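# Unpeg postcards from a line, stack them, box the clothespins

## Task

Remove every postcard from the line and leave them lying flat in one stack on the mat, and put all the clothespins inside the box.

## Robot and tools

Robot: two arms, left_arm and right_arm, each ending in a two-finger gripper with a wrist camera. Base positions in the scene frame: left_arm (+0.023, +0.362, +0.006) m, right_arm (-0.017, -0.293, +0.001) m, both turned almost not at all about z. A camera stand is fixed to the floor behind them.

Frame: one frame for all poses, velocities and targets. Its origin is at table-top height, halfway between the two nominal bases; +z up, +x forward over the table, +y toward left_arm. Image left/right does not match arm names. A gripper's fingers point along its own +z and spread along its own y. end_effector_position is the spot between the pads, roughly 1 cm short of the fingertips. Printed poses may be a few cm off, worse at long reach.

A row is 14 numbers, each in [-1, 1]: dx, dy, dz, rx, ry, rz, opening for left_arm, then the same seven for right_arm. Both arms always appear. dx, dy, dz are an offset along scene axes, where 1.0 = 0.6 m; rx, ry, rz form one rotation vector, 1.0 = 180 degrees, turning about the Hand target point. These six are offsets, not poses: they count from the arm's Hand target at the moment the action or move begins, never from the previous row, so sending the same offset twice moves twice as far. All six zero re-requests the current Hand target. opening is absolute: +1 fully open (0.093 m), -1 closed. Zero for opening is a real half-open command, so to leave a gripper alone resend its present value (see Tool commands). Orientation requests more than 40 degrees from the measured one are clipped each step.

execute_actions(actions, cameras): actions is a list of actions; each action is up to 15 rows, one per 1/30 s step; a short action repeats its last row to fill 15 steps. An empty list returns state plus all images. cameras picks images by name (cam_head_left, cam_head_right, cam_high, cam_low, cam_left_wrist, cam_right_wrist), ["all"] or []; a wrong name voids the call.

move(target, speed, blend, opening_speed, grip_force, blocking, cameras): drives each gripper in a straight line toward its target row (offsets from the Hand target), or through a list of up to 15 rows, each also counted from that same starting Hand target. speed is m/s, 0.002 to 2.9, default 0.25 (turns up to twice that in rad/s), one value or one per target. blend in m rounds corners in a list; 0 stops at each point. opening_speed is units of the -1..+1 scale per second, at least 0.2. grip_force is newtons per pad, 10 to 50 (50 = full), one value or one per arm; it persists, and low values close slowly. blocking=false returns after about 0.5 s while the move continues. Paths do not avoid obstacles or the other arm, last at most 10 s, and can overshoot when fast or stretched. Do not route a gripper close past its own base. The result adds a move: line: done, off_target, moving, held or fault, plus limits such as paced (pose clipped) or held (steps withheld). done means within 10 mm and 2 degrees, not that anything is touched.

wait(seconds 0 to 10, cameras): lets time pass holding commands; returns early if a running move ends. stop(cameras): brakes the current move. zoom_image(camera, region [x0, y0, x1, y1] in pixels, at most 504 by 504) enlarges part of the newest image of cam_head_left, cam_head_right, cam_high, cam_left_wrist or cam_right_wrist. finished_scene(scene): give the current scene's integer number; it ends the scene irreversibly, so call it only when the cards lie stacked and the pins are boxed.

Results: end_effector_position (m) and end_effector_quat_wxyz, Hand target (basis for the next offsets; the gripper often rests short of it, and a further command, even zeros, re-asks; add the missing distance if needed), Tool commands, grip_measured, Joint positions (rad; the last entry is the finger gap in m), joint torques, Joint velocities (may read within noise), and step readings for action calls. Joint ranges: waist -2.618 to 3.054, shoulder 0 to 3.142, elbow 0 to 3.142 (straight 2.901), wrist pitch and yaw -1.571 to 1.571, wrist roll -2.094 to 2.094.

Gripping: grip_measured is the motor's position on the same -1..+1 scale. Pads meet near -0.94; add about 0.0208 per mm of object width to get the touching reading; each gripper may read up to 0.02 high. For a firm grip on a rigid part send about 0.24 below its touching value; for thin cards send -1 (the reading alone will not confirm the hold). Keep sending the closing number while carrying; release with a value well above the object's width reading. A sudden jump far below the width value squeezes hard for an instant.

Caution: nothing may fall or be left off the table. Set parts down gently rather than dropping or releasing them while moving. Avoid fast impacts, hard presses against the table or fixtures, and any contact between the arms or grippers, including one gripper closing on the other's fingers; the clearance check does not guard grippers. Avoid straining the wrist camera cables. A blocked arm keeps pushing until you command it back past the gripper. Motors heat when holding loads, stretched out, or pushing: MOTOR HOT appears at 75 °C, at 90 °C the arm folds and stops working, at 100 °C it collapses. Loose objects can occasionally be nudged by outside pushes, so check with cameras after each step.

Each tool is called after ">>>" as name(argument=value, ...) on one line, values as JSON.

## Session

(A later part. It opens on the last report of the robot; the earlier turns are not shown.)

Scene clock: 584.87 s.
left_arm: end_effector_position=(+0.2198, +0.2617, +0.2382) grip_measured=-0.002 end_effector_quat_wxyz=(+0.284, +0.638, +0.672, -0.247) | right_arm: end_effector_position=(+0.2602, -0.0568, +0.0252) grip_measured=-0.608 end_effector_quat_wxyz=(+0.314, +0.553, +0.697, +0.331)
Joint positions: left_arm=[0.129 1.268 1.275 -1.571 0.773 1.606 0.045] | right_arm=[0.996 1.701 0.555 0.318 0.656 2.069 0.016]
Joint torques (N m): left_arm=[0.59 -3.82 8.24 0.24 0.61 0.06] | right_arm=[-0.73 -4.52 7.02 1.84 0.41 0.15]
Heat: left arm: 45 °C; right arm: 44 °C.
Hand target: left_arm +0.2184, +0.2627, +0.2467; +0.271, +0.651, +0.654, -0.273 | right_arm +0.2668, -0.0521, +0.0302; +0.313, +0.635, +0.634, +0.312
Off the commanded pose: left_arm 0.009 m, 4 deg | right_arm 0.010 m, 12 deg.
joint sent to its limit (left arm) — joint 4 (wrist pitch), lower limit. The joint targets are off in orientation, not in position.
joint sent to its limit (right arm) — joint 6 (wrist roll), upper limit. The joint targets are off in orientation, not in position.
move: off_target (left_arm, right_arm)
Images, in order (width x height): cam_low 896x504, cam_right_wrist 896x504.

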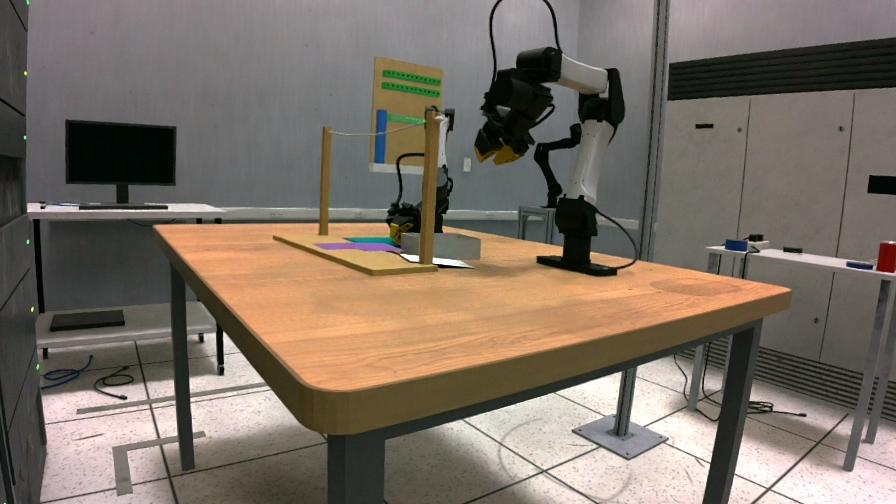

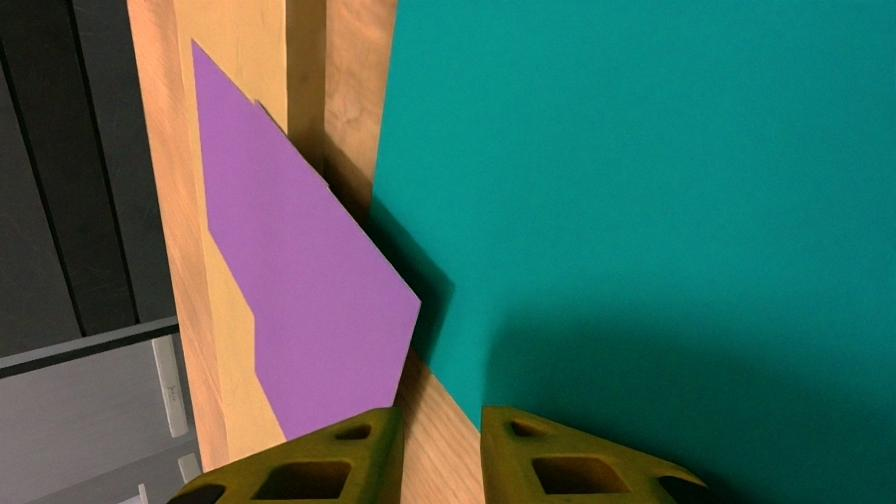

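>>> move(target=[[0,0,0,0,0,0,0,0,0,-0.015,0,0,0,-0.61],[0,0,0,0,0,0,0,0.078,0,-0.017,0,0,0,-0.61]], speed=0.08, cameras=["cam_right_wrist","cam_low","cam_head_right"])

>>> zoom_image(camera="cam_low", region=[300, 200, 460, 280])

Scene clock: 605.07 s.
left_arm: end_effector_position=(+0.2198, +0.2617, +0.2382) grip_measured=-0.002 end_effector_quat_wxyz=(+0.284, +0.638, +0.672, -0.247) | right_arm: end_effector_position=(+0.3104, -0.0517, +0.0225) grip_measured=-0.608 end_effector_quat_wxyz=(+0.318, +0.590, +0.663, +0.332)
Joint positions: left_arm=[0.129 1.268 1.275 -1.571 0.773 1.606 0.045] | right_arm=[0.885 1.839 0.702 0.345 0.627 2.07 0.016]
Joint torques (N m): left_arm=[0.59 -3.93 8.27 0.24 0.59 0.06] | right_arm=[-0.83 -5.29 6.93 1.57 0.32 0.16]
Heat: left arm: 45 °C; right arm: 43 °C.
Hand target: left_arm +0.2184, +0.2627, +0.2467; +0.271, +0.651, +0.654, -0.273 | right_arm +0.3135, -0.0520, +0.0200; +0.313, +0.635, +0.634, +0.312
Off the commanded pose: left_arm 0.009 m, 4 deg | right_arm 0.004 m, 7 deg.
joint sent to its limit (left arm) — joint 4 (wrist pitch), lower limit. The joint targets are off in orientation, not in position.
joint sent to its limit (right arm) — joint 6 (wrist roll), upper limit. The joint targets are off in orientation, not in position.
move: off_target (left_arm, right_arm)
Images, in order (width x height): cam_head_right 896x504, cam_low 896x504, cam_right_wrist 896x504.

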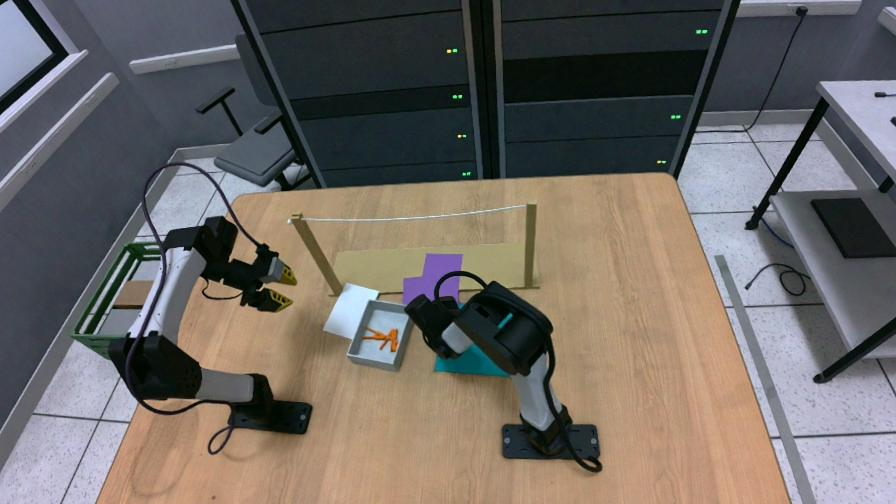

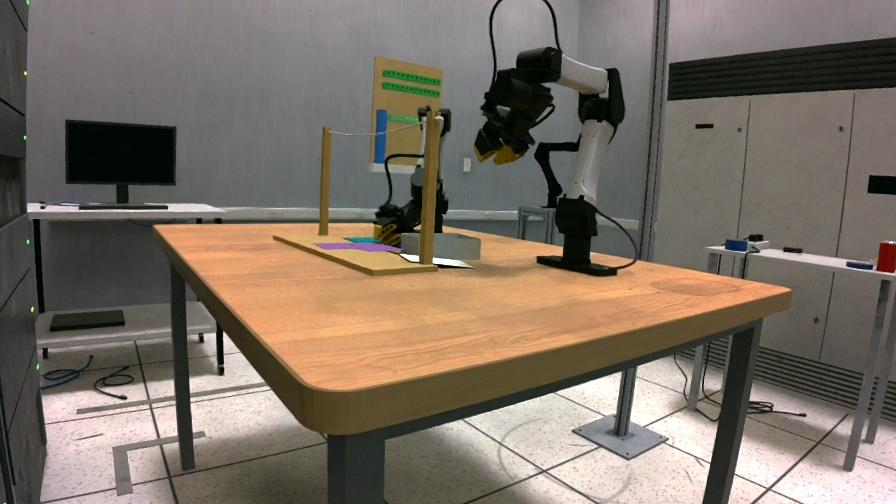

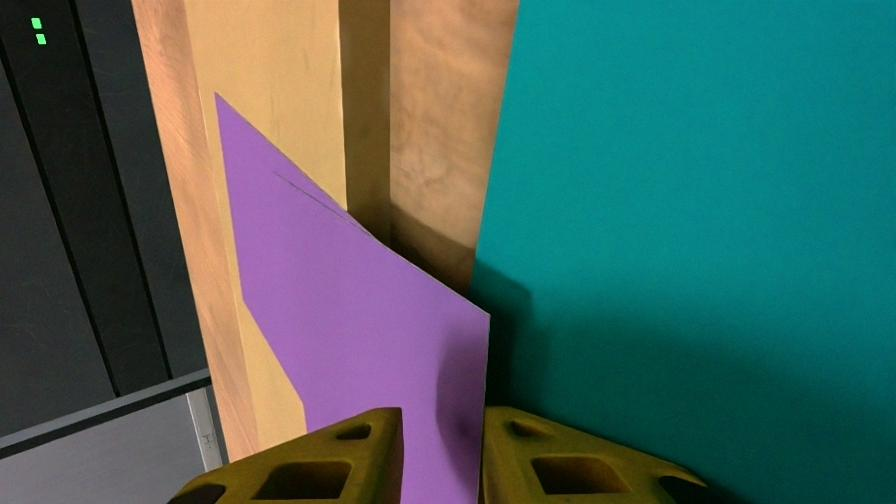

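Scaled by 3.150 from the camera's 896x504 image, which has a finer 1280x720 frame.

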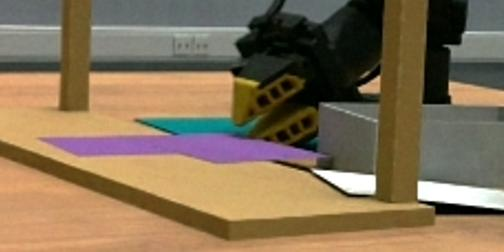

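Card edge lies between the fingers. Close and lift.

>>> move(target=[[0,0,0,0,0,0,0,0.006,0,0,0,0,0,-0.61],[0,0,0,0,0,0,0,0.006,0,0,0,0,0,-1],[0,0,0,0,0,0,0,0.006,0,0.16,0,0,0,-1]], speed=0.12, opening_speed=0.5, cameras=["cam_right_wrist","cam_low","cam_head_right","cam_head_left"])

Scene clock: 616.40 s.
left_arm: end_effector_position=(+0.2198, +0.2617, +0.2382) grip_measured=-0.002 end_effector_quat_wxyz=(+0.284, +0.638, +0.672, -0.247) | right_arm: end_effector_position=(+0.3122, -0.0537, +0.1004) grip_measured=-0.975 end_effector_quat_wxyz=(+0.316, +0.592, +0.674, +0.309)
Joint positions: left_arm=[0.129 1.268 1.275 -1.571 0.773 1.606 0.045] | right_arm=[0.875 1.622 0.884 -0.105 0.617 2.07 0]
Joint torques (N m): left_arm=[0.53 -3.9 8.25 0.25 0.6 0.05] | right_arm=[-0.62 -7.8 8.64 1.58 0.38 0.15]
Heat: left arm: 45 °C; right arm: 43 °C.
Hand target: left_arm +0.2184, +0.2627, +0.2467; +0.271, +0.651, +0.654, -0.273 | right_arm +0.3172, -0.0520, +0.1160; +0.313, +0.635, +0.634, +0.312
Off the commanded pose: left_arm 0.009 m, 4 deg | right_arm 0.016 m, 7 deg.
joint sent to its limit (left arm) — joint 4 (wrist pitch), lower limit. The joint targets are off in orientation, not in position.
joint sent to its limit (right arm) — joint 6 (wrist roll), upper limit. The joint targets are off in orientation, not in position.
move: off_target (left_arm, right_arm); target 2's new opening was sent with right_arm's hand 0.004 m and 6 deg from that target
Images, in order (width x height): cam_head_left 896x504, cam_head_right 896x504, cam_low 896x504, cam_right_wrist 896x504.

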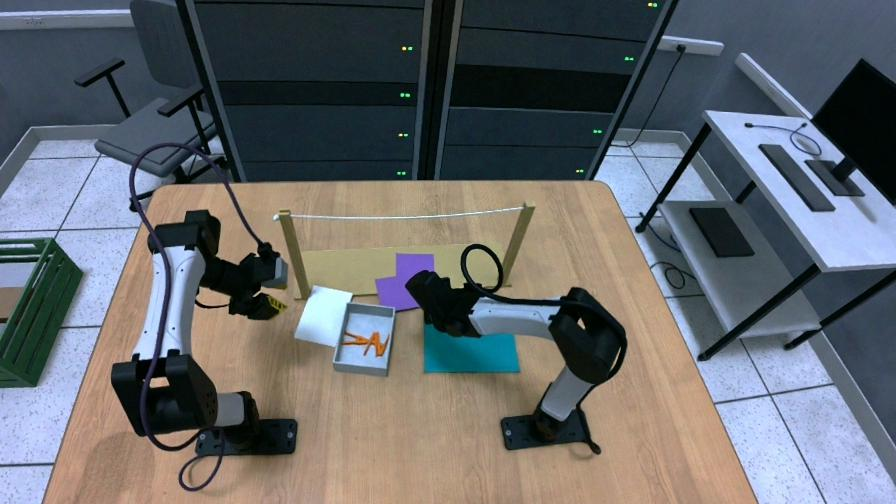

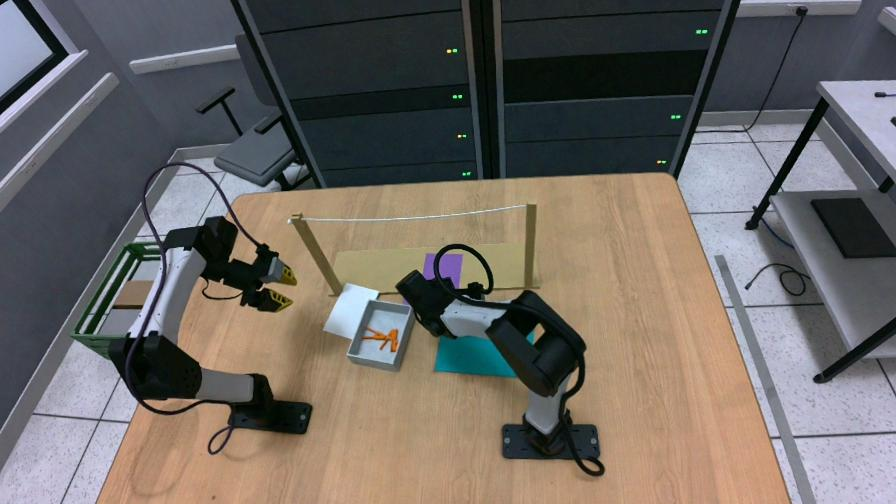

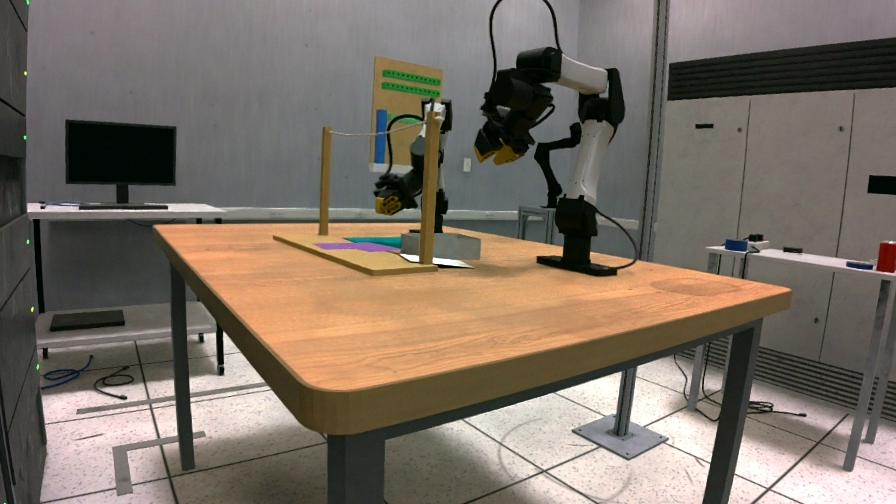

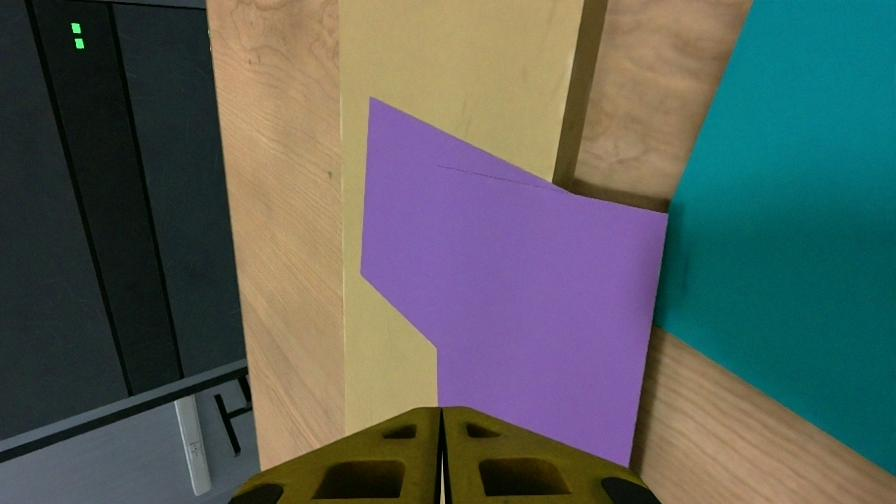

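>>> move(target=[[0,0,0,0,0,0,0,-0.11,0,0,0,0,0,-0.7],[0,0,0,0,0,0,0,-0.11,0,-0.155,0,0,0,-0.7],[0,0,0,0,0,0,0,-0.03,0,-0.17,0,0,0,-0.7],[0,0,0,0,0,0,0,0.004,0,-0.171,0,0,0,-0.7]], speed=0.1, cameras=["cam_right_wrist","cam_low"])

>>> zoom_image(camera="cam_right_wrist", region=[300, 250, 620, 504])

Scene clock: 630.37 s.
left_arm: end_effector_position=(+0.2198, +0.2617, +0.2382) grip_measured=-0.002 end_effector_quat_wxyz=(+0.284, +0.638, +0.672, -0.247) | right_arm: end_effector_position=(+0.3178, -0.0491, +0.0206) grip_measured=-0.702 end_effector_quat_wxyz=(+0.320, +0.594, +0.656, +0.339)
Joint positions: left_arm=[0.129 1.268 1.275 -1.571 0.773 1.606 0.045] | right_arm=[0.875 1.87 0.719 0.377 0.626 2.071 0.012]
Joint torques (N m): left_arm=[0.53 -3.81 8.27 0.22 0.61 0.05] | right_arm=[-0.91 -5.14 6.52 1.49 0.27 0.12]
Heat: left arm: 46 °C; right arm: 44 °C.
Hand target: left_arm +0.2184, +0.2627, +0.2467; +0.271, +0.651, +0.654, -0.273 | right_arm +0.3195, -0.0520, +0.0135; +0.313, +0.635, +0.634, +0.312
Off the commanded pose: left_arm 0.009 m, 4 deg | right_arm 0.008 m, 6 deg.
joint sent to its limit (left arm) — joint 4 (wrist pitch), lower limit. The joint targets are off in orientation, not in position.
joint sent to its limit (right arm) — joint 6 (wrist roll), upper limit. The joint targets are off in orientation, not in position.
move: off_target (left_arm, right_arm)
Images, in order (width x height): cam_low 896x504, cam_right_wrist 896x504.

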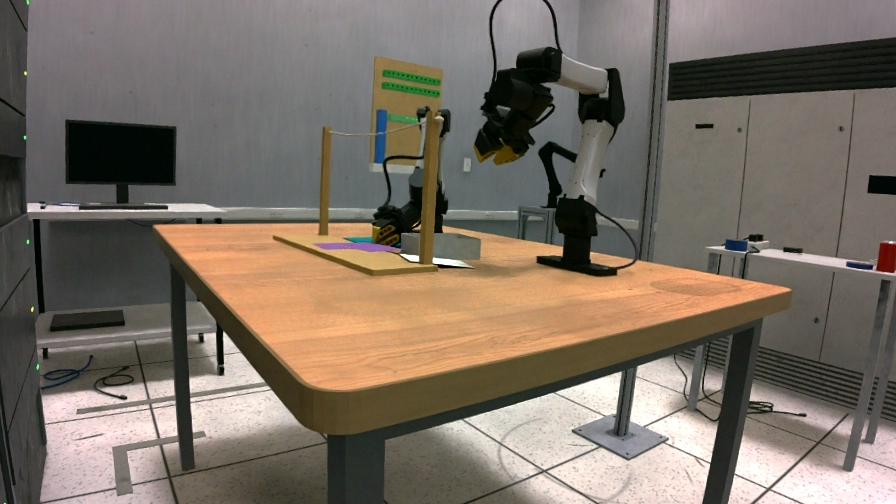

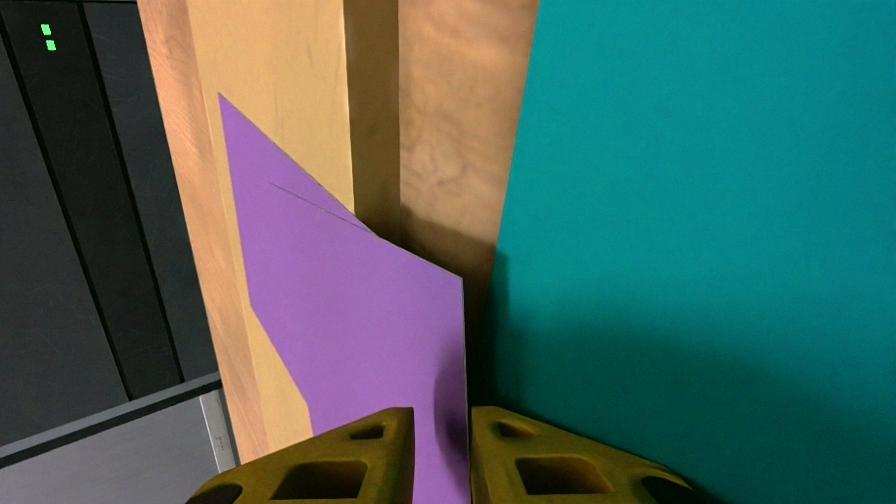

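Scaled by 1.575 from the camera's 896x504 image, which has a finer 1280x720 frame.

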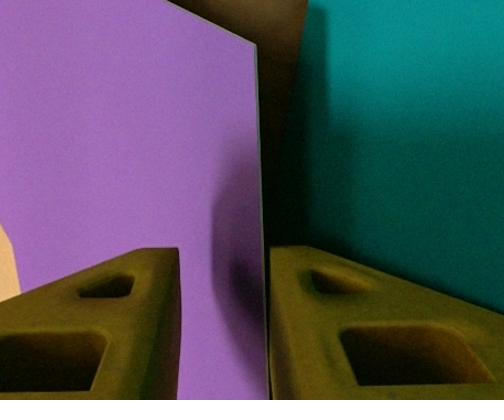

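>>> move(target=[[0,0,0,0,0,0,0,-0.09,0,0.02,0,0,0,-0.7],[0,0,0,0,0,0,0,-0.09,0,0.02,0,-0.09,0,-0.7],[0,0,0,0,0,0,0,-0.09,0,-0.004,0,-0.09,0,-0.7],[0,0,0,0,0,0,0,-0.02,0,-0.004,0,-0.09,0,-0.7]], speed=0.1, cameras=["cam_right_wrist","cam_low"])

>>> zoom_image(camera="cam_low", region=[330, 200, 450, 270])

Scene clock: 649.70 s.
left_arm: end_effector_position=(+0.2198, +0.2617, +0.2382) grip_measured=-0.002 end_effector_quat_wxyz=(+0.284, +0.638, +0.672, -0.247) | right_arm: end_effector_position=(+0.3078, -0.0501, +0.0280) grip_measured=-0.702 end_effector_quat_wxyz=(+0.399, +0.592, +0.555, +0.427)
Joint positions: left_arm=[0.129 1.268 1.275 -1.571 0.773 1.606 0.045] | right_arm=[0.977 2.021 0.598 0.89 0.899 2.07 0.012]
Joint torques (N m): left_arm=[0.59 -3.81 8.31 0.24 0.61 0.08] | right_arm=[-0.83 -4.77 4.62 1.26 -0.05 -0.15]
Heat: left arm: 46 °C; right arm: 43 °C.
Hand target: left_arm +0.2184, +0.2627, +0.2467; +0.271, +0.651, +0.654, -0.273 | right_arm +0.3075, -0.0520, +0.0110; +0.399, +0.584, +0.583, +0.399
Off the commanded pose: left_arm 0.009 m, 4 deg | right_arm 0.017 m, 5 deg.
joint sent to its limit (left arm) — joint 4 (wrist pitch), lower limit. The joint targets are off in orientation, not in position.
move: off_target (left_arm, right_arm)
Images, in order (width x height): cam_low 896x504, cam_right_wrist 896x504.

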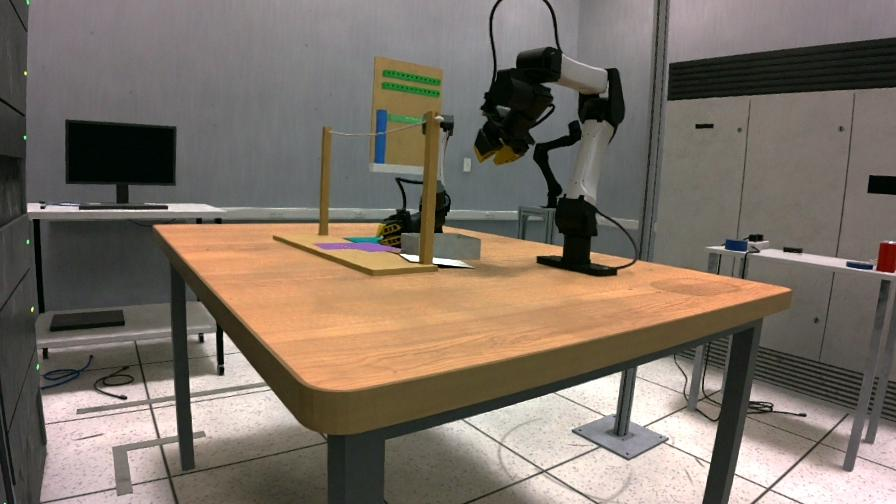

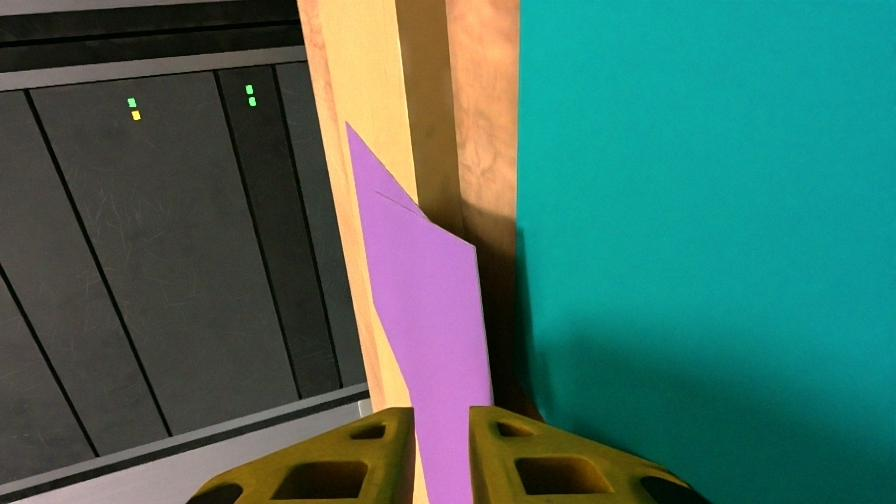

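Scaled by 4.200 from the camera's 896x504 image, which has a finer 1280x720 frame.

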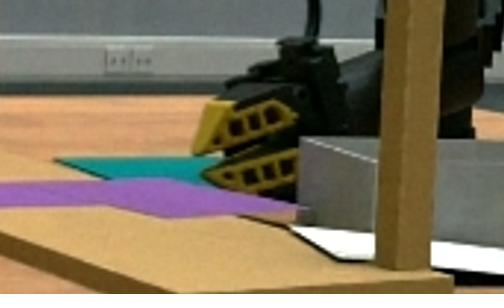

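>>> move(target=[[0,0,0,0,0,0,0,-0.08,0,0.05,0,0.0,0,-0.5],[0,0,0,0,0,0,0,-0.08,0,0.04,0,0.1,0,-0.5],[0,0,0,0,0,0,0,-0.08,0,-0.006,0,0.1,0,-0.5],[0,0,0,0,0,0,0,0.015,0,-0.006,0,0.1,0,-0.5]], speed=0.1, cameras=["cam_right_wrist","cam_low"])

>>> zoom_image(camera="cam_low", region=[330, 200, 450, 270])

Scene clock: 672.30 s.
left_arm: end_effector_position=(+0.2198, +0.2617, +0.2382) grip_measured=-0.002 end_effector_quat_wxyz=(+0.284, +0.638, +0.672, -0.247) | right_arm: end_effector_position=(+0.3175, -0.0443, +0.0238) grip_measured=-0.502 end_effector_quat_wxyz=(+0.313, +0.593, +0.656, +0.347)
Joint positions: left_arm=[0.129 1.268 1.275 -1.571 0.773 1.606 0.045] | right_arm=[0.879 1.865 0.721 0.384 0.616 2.073 0.021]
Joint torques (N m): left_arm=[0.58 -3.86 8.31 0.23 0.59 0.06] | right_arm=[-1.35 -4.27 6.02 1.3 0.13 0.09]
Heat: left arm: 46 °C; right arm: 42 °C.
Hand target: left_arm +0.2184, +0.2627, +0.2467; +0.271, +0.651, +0.654, -0.273 | right_arm +0.3165, -0.0520, +0.0074; +0.303, +0.640, +0.639, +0.302
Off the commanded pose: left_arm 0.009 m, 4 deg | right_arm 0.018 m, 8 deg.
joint sent to its limit (left arm) — joint 4 (wrist pitch), lower limit. The joint targets are off in orientation, not in position.
joint sent to its limit (right arm) — joint 6 (wrist roll), upper limit. The joint targets are off in orientation, not in position.
move: off_target (left_arm, right_arm)
Images, in order (width x height): cam_low 896x504, cam_right_wrist 896x504.

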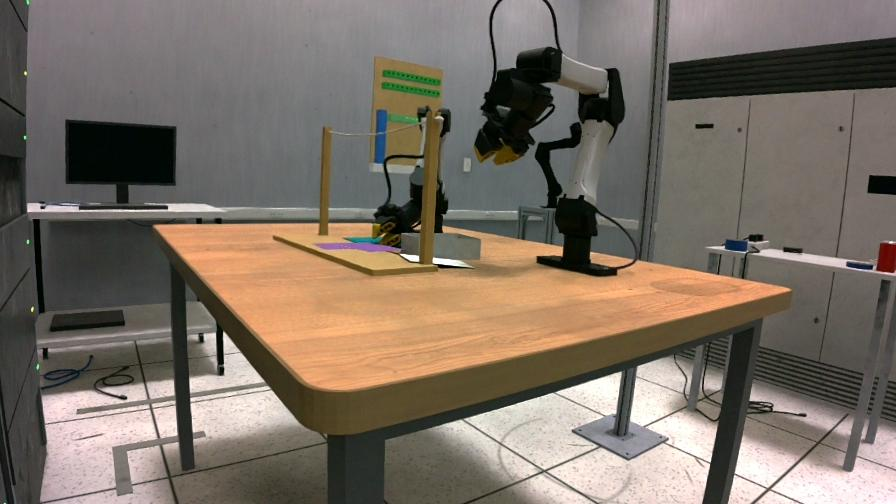

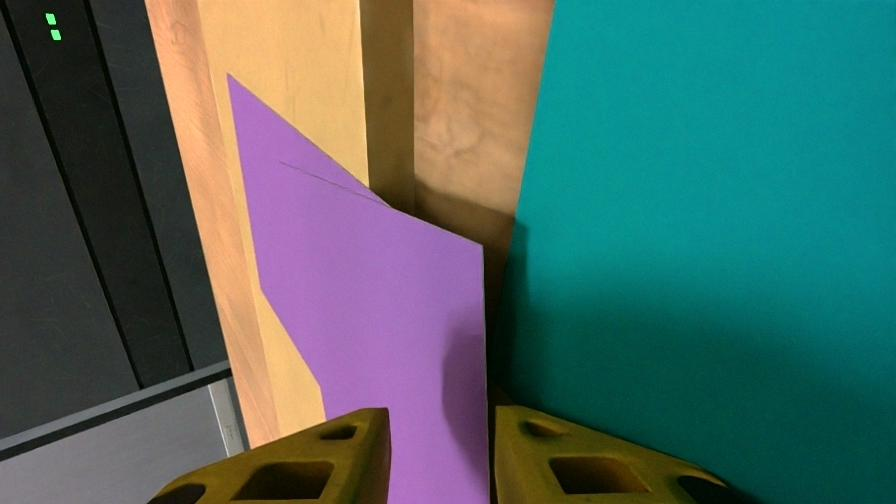

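Scaled by 4.200 from the camera's 896x504 image, which has a finer 1280x720 frame.

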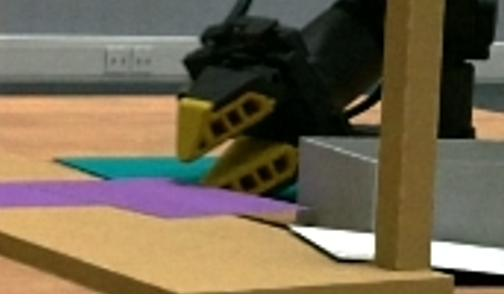

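>>> move(target=[[0,0,0,0,0,0,0,-0.08,0,0.06,0,0.0,0,-0.5],[0,0,0,0,0,0,0,-0.08,0,0.06,0,0.11,0,-0.5],[0,0,0,0,0,0,0,-0.08,0,0.011,0,0.11,0,-0.5],[0,0,0,0,0,0,0,0.01,0,0.011,0,0.11,0,-0.5]], speed=0.1, cameras=["cam_right_wrist","cam_low"])

>>> zoom_image(camera="cam_low", region=[330, 200, 450, 270])

Scene clock: 688.47 s.
left_arm: end_effector_position=(+0.2198, +0.2617, +0.2382) grip_measured=-0.002 end_effector_quat_wxyz=(+0.284, +0.638, +0.672, -0.247) | right_arm: end_effector_position=(+0.3178, -0.0492, +0.0169) grip_measured=-0.502 end_effector_quat_wxyz=(+0.173, +0.620, +0.736, +0.209)
Joint positions: left_arm=[0.129 1.268 1.275 -1.571 0.773 1.606 0.045] | right_arm=[0.748 1.859 1.022 -0.255 0.284 2.073 0.021]
Joint torques (N m): left_arm=[0.61 -3.89 8.28 0.24 0.61 0.07] | right_arm=[-0.85 -5.71 7.83 1.22 0.31 0.13]
Heat: left arm: 46 °C; right arm: 42 °C.
Hand target: left_arm +0.2184, +0.2627, +0.2467; +0.271, +0.651, +0.654, -0.273 | right_arm +0.3226, -0.0521, +0.0141; +0.188, +0.682, +0.681, +0.188
Off the commanded pose: left_arm 0.009 m, 4 deg | right_arm 0.006 m, 10 deg.
joint sent to its limit (left arm) — joint 4 (wrist pitch), lower limit. The joint targets are off in orientation, not in position.
joint sent to its limit (right arm) — joint 6 (wrist roll), upper limit. The joint targets are off in orientation, not in position.
move: off_target (left_arm, right_arm)
Images, in order (width x height): cam_low 896x504, cam_right_wrist 896x504.

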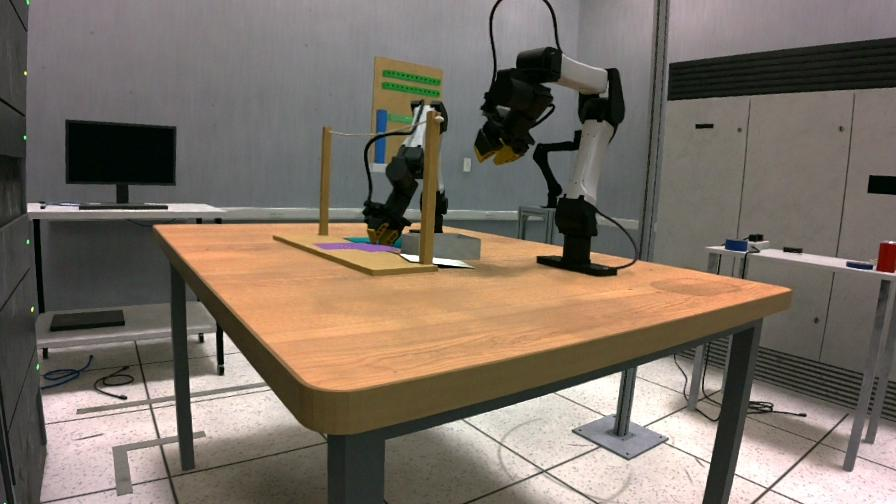

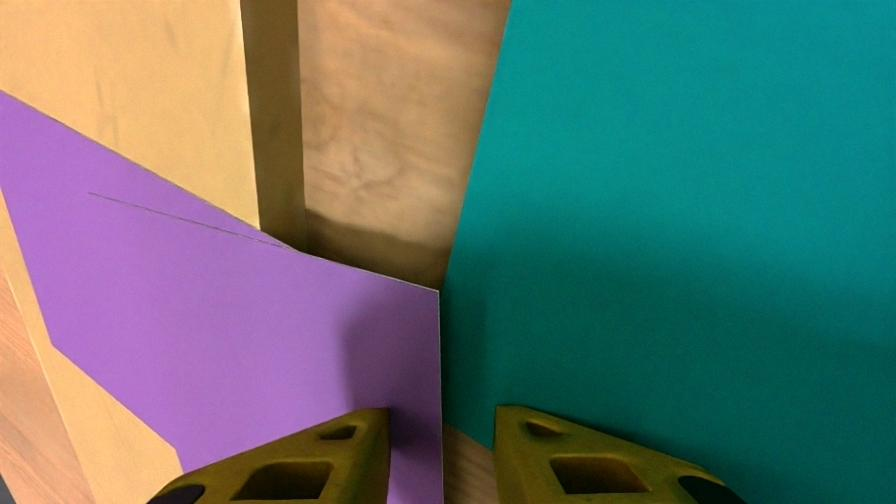

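Scaled by 4.200 from the camera's 896x504 image, which has a finer 1280x720 frame.

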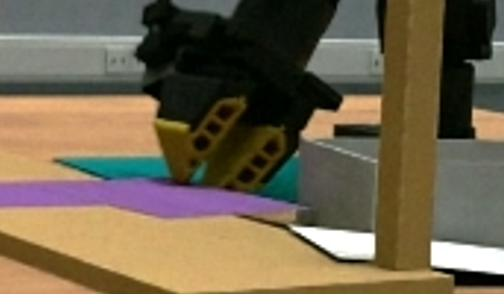

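>>> move(target=[[0,0,0,0,0,0,0,0.008,0,-0.003,0,0,0,-0.5],[0,0,0,0,0,0,0,0.008,0,-0.003,0,0,0,-1],[0,0,0,0,0,0,0,0.008,0,0.13,0,0,0,-1]], speed=0.1, opening_speed=0.4, cameras=["cam_right_wrist","cam_low","cam_head_left"])

Scene clock: 699.00 s.
left_arm: end_effector_position=(+0.2198, +0.2617, +0.2382) grip_measured=-0.002 end_effector_quat_wxyz=(+0.284, +0.638, +0.672, -0.247) | right_arm: end_effector_position=(+0.3202, -0.0526, +0.0744) grip_measured=-0.975 end_effector_quat_wxyz=(+0.171, +0.624, +0.740, +0.182)
Joint positions: left_arm=[0.129 1.268 1.275 -1.571 0.773 1.606 0.045] | right_arm=[0.738 1.789 1.212 -0.57 0.284 2.073 0]
Joint torques (N m): left_arm=[0.54 -3.93 8.27 0.25 0.62 0.08] | right_arm=[-0.87 -9.57 9.05 1.19 0.27 0.11]
Heat: left arm: 46 °C; right arm: 42 °C.
Hand target: left_arm +0.2184, +0.2627, +0.2467; +0.271, +0.651, +0.654, -0.273 | right_arm +0.3274, -0.0520, +0.0921; +0.188, +0.682, +0.681, +0.188
Off the commanded pose: left_arm 0.009 m, 4 deg | right_arm 0.019 m, 10 deg.
joint sent to its limit (left arm) — joint 4 (wrist pitch), lower limit. The joint targets are off in orientation, not in position.
joint sent to its limit (right arm) — joint 6 (wrist roll), upper limit. The joint targets are off in orientation, not in position.
move: off_target (left_arm, right_arm); target 2's new opening was sent with right_arm's hand 0.008 m and 10 deg from that target
Images, in order (width x height): cam_head_left 896x504, cam_low 896x504, cam_right_wrist 896x504.

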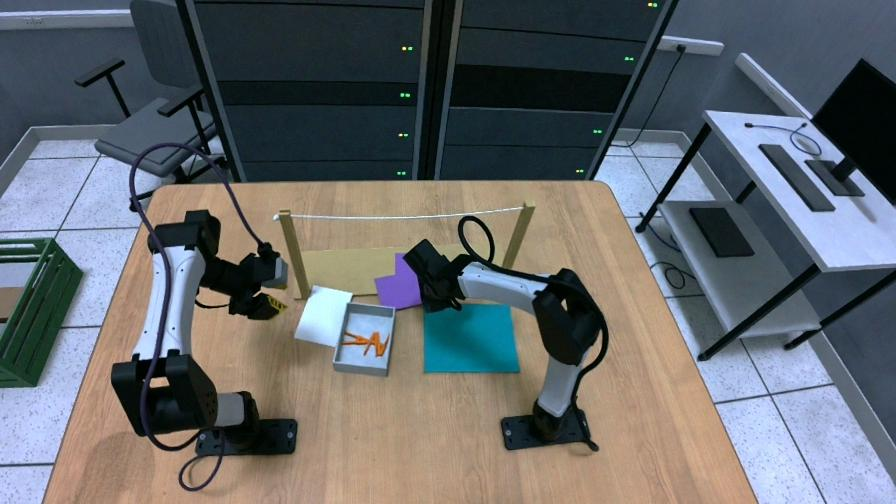

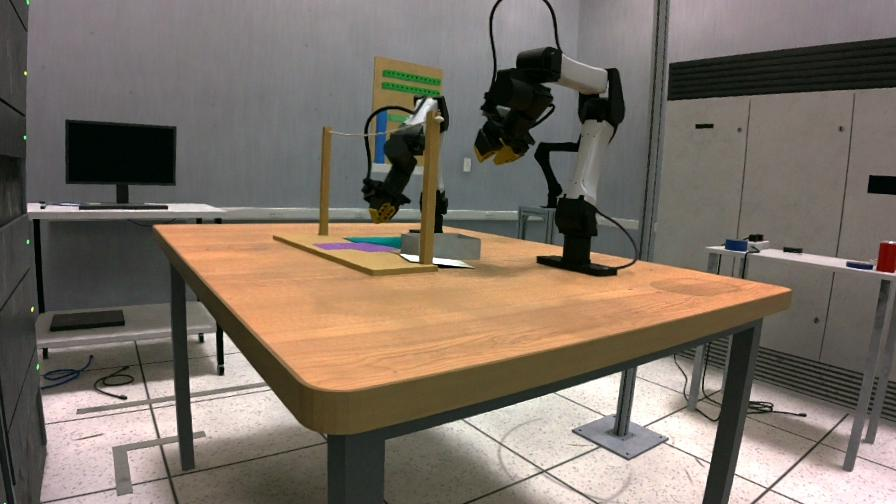

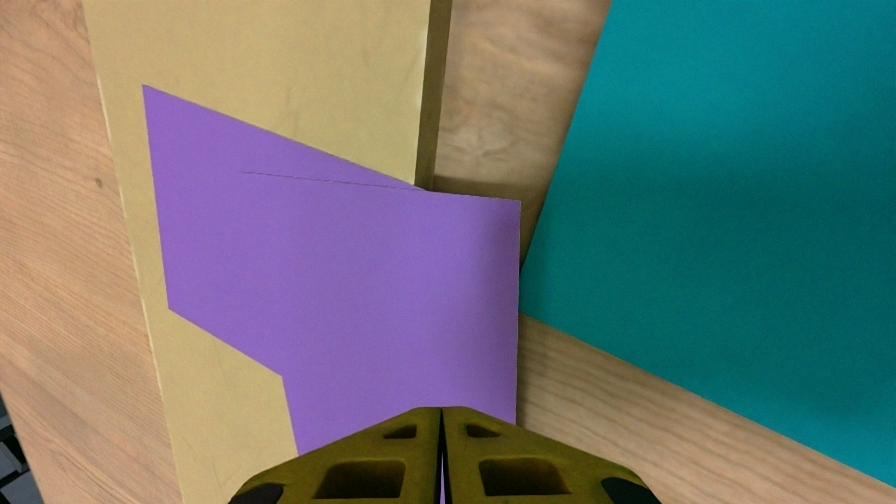

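>>> move(target=[[0,0,0,0,0,0,0,0.07,0.035,-0.04,0,0,0,-1],[0,0,0,0,0,0,0,0.07,0.035,-0.14,0,0,0,-1],[0,0,0,0,0,0,0,0.03,0.0,-0.147,0,0,0,-1]], speed=0.06, cameras=["cam_right_wrist","cam_low","cam_head_left"])

Scene clock: 714.50 s.
left_arm: end_effector_position=(+0.2198, +0.2617, +0.2382) grip_measured=-0.002 end_effector_quat_wxyz=(+0.284, +0.638, +0.672, -0.247) | right_arm: end_effector_position=(+0.3626, -0.0336, +0.0207) grip_measured=-0.975 end_effector_quat_wxyz=(+0.190, +0.631, +0.710, +0.246)
Joint positions: left_arm=[0.129 1.268 1.275 -1.571 0.773 1.606 0.045] | right_arm=[0.712 1.965 1.139 -0.178 0.298 2.073 0]
Joint torques (N m): left_arm=[0.54 -3.89 8.28 0.24 0.61 0.05] | right_arm=[-0.5 -8.61 3.7 0.69 0.28 0.13]
Heat: left arm: 46 °C; right arm: 44 °C.
Hand target: left_arm +0.2184, +0.2627, +0.2467; +0.271, +0.651, +0.654, -0.273 | right_arm +0.3454, -0.0521, +0.0038; +0.188, +0.682, +0.681, +0.188
Off the commanded pose: left_arm 0.009 m, 4 deg | right_arm 0.030 m, 9 deg.
joint sent to its limit (left arm) — joint 4 (wrist pitch), lower limit. The joint targets are off in orientation, not in position.
joint sent to its limit (right arm) — joint 6 (wrist roll), upper limit. The joint targets are off in orientation, not in position.
move: off_target (left_arm, right_arm)
Images, in order (width x height): cam_head_left 896x504, cam_low 896x504, cam_right_wrist 896x504.

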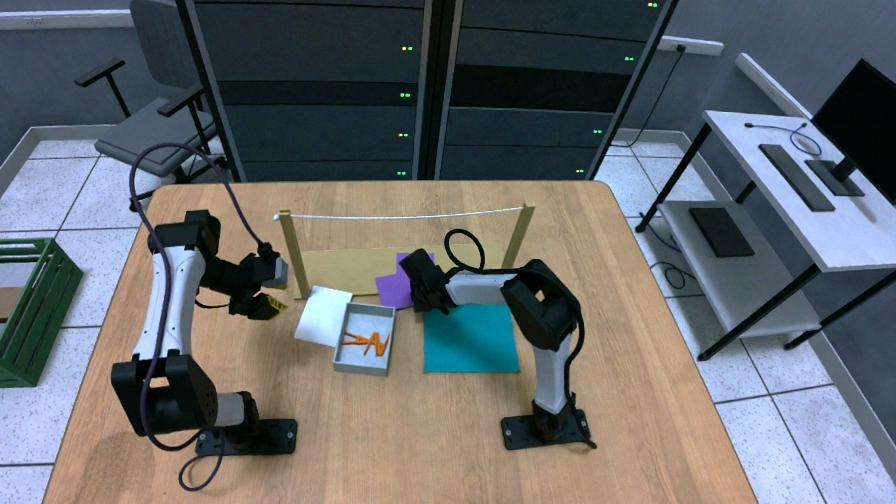

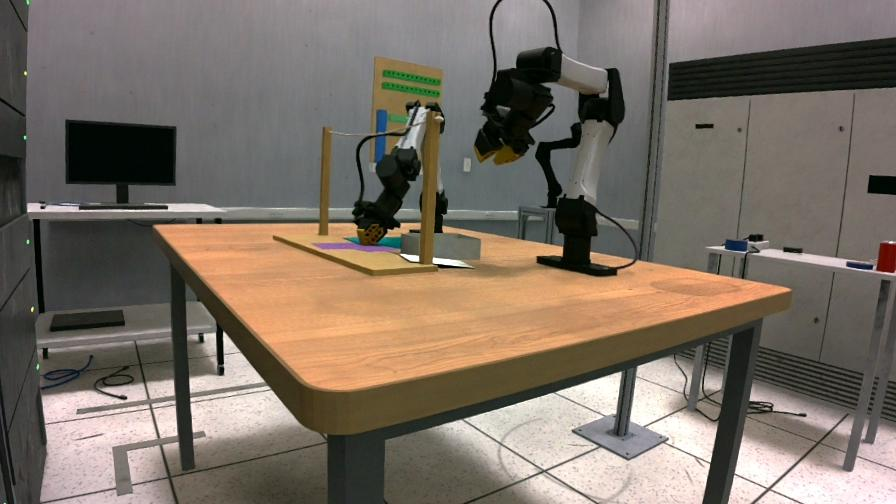

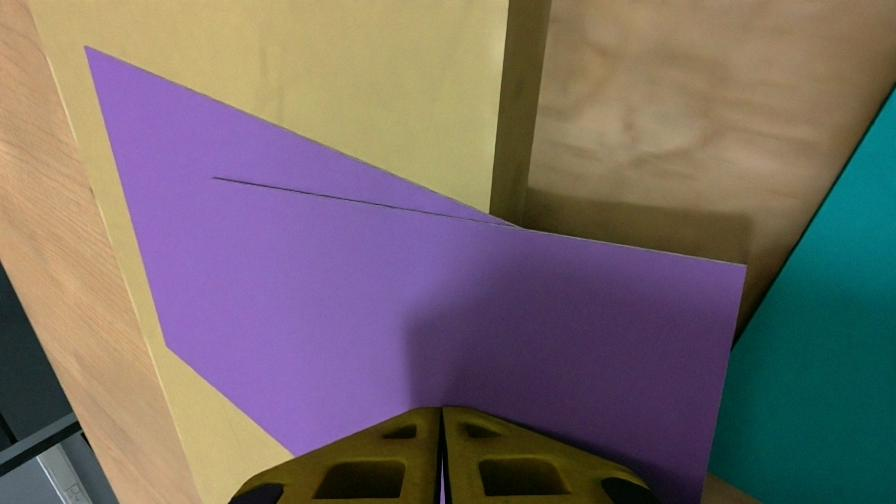

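>>> move(target=[[0,0,0,0,0,0,0,-0.05,-0.07,0,0,0,0,-1],[0,0,0,0,0,0,0,-0.11,-0.14,-0.006,0,0,0,-1]], speed=0.06, cameras=["cam_right_wrist","cam_low","cam_head_left"])

Scene clock: 720.70 s.
left_arm: end_effector_position=(+0.2198, +0.2617, +0.2382) grip_measured=-0.002 end_effector_quat_wxyz=(+0.284, +0.638, +0.672, -0.247) | right_arm: end_effector_position=(+0.2955, -0.1226, +0.0136) grip_measured=-0.975 end_effector_quat_wxyz=(+0.196, +0.656, +0.692, +0.229)
Joint positions: left_arm=[0.129 1.268 1.275 -1.571 0.773 1.606 0.045] | right_arm=[0.643 1.644 0.7 -0.083 0.298 2.073 0]
Joint torques (N m): left_arm=[0.59 -3.9 8.32 0.23 0.61 0.08] | right_arm=[-0.84 -5.74 3.66 0.79 0.07 0.1]
Heat: left arm: 47 °C; right arm: 45 °C.
Hand target: left_arm +0.2184, +0.2627, +0.2467; +0.271, +0.651, +0.654, -0.273 | right_arm +0.2793, -0.1361, +0.0002; +0.188, +0.682, +0.681, +0.188
Off the commanded pose: left_arm 0.009 m, 4 deg | right_arm 0.025 m, 6 deg.
joint sent to its limit (left arm) — joint 4 (wrist pitch), lower limit. The joint targets are off in orientation, not in position.
joint sent to its limit (right arm) — joint 6 (wrist roll), upper limit. The joint targets are off in orientation, not in position.
move: off_target (left_arm, right_arm)
Images, in order (width x height): cam_head_left 896x504, cam_low 896x504, cam_right_wrist 896x504.

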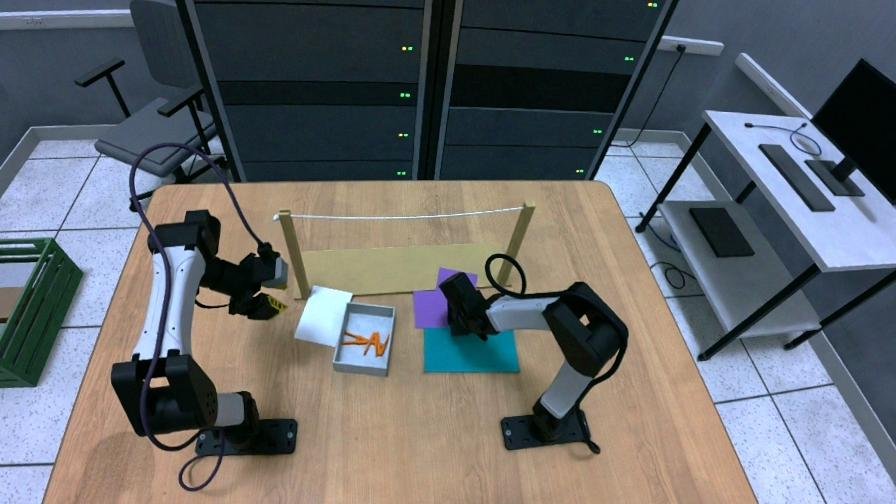

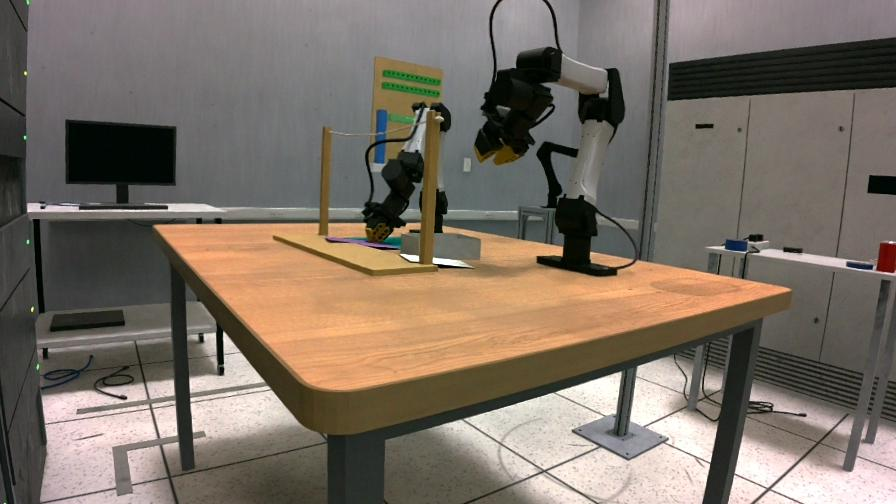

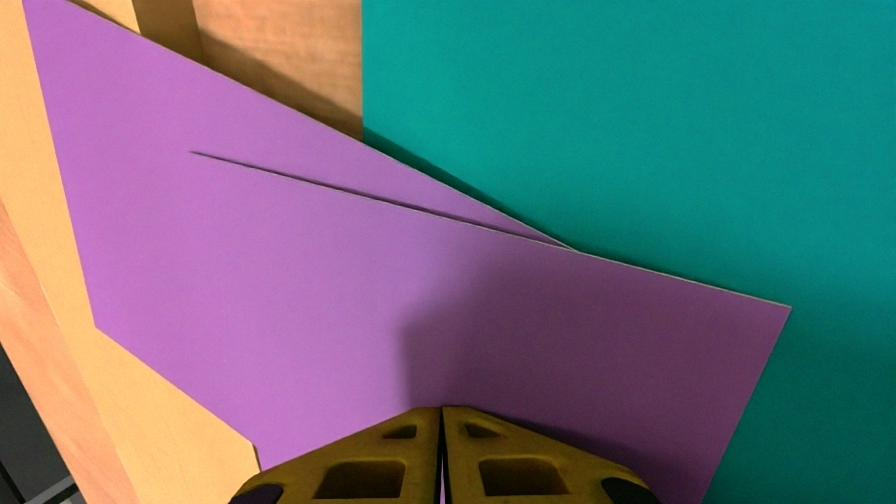

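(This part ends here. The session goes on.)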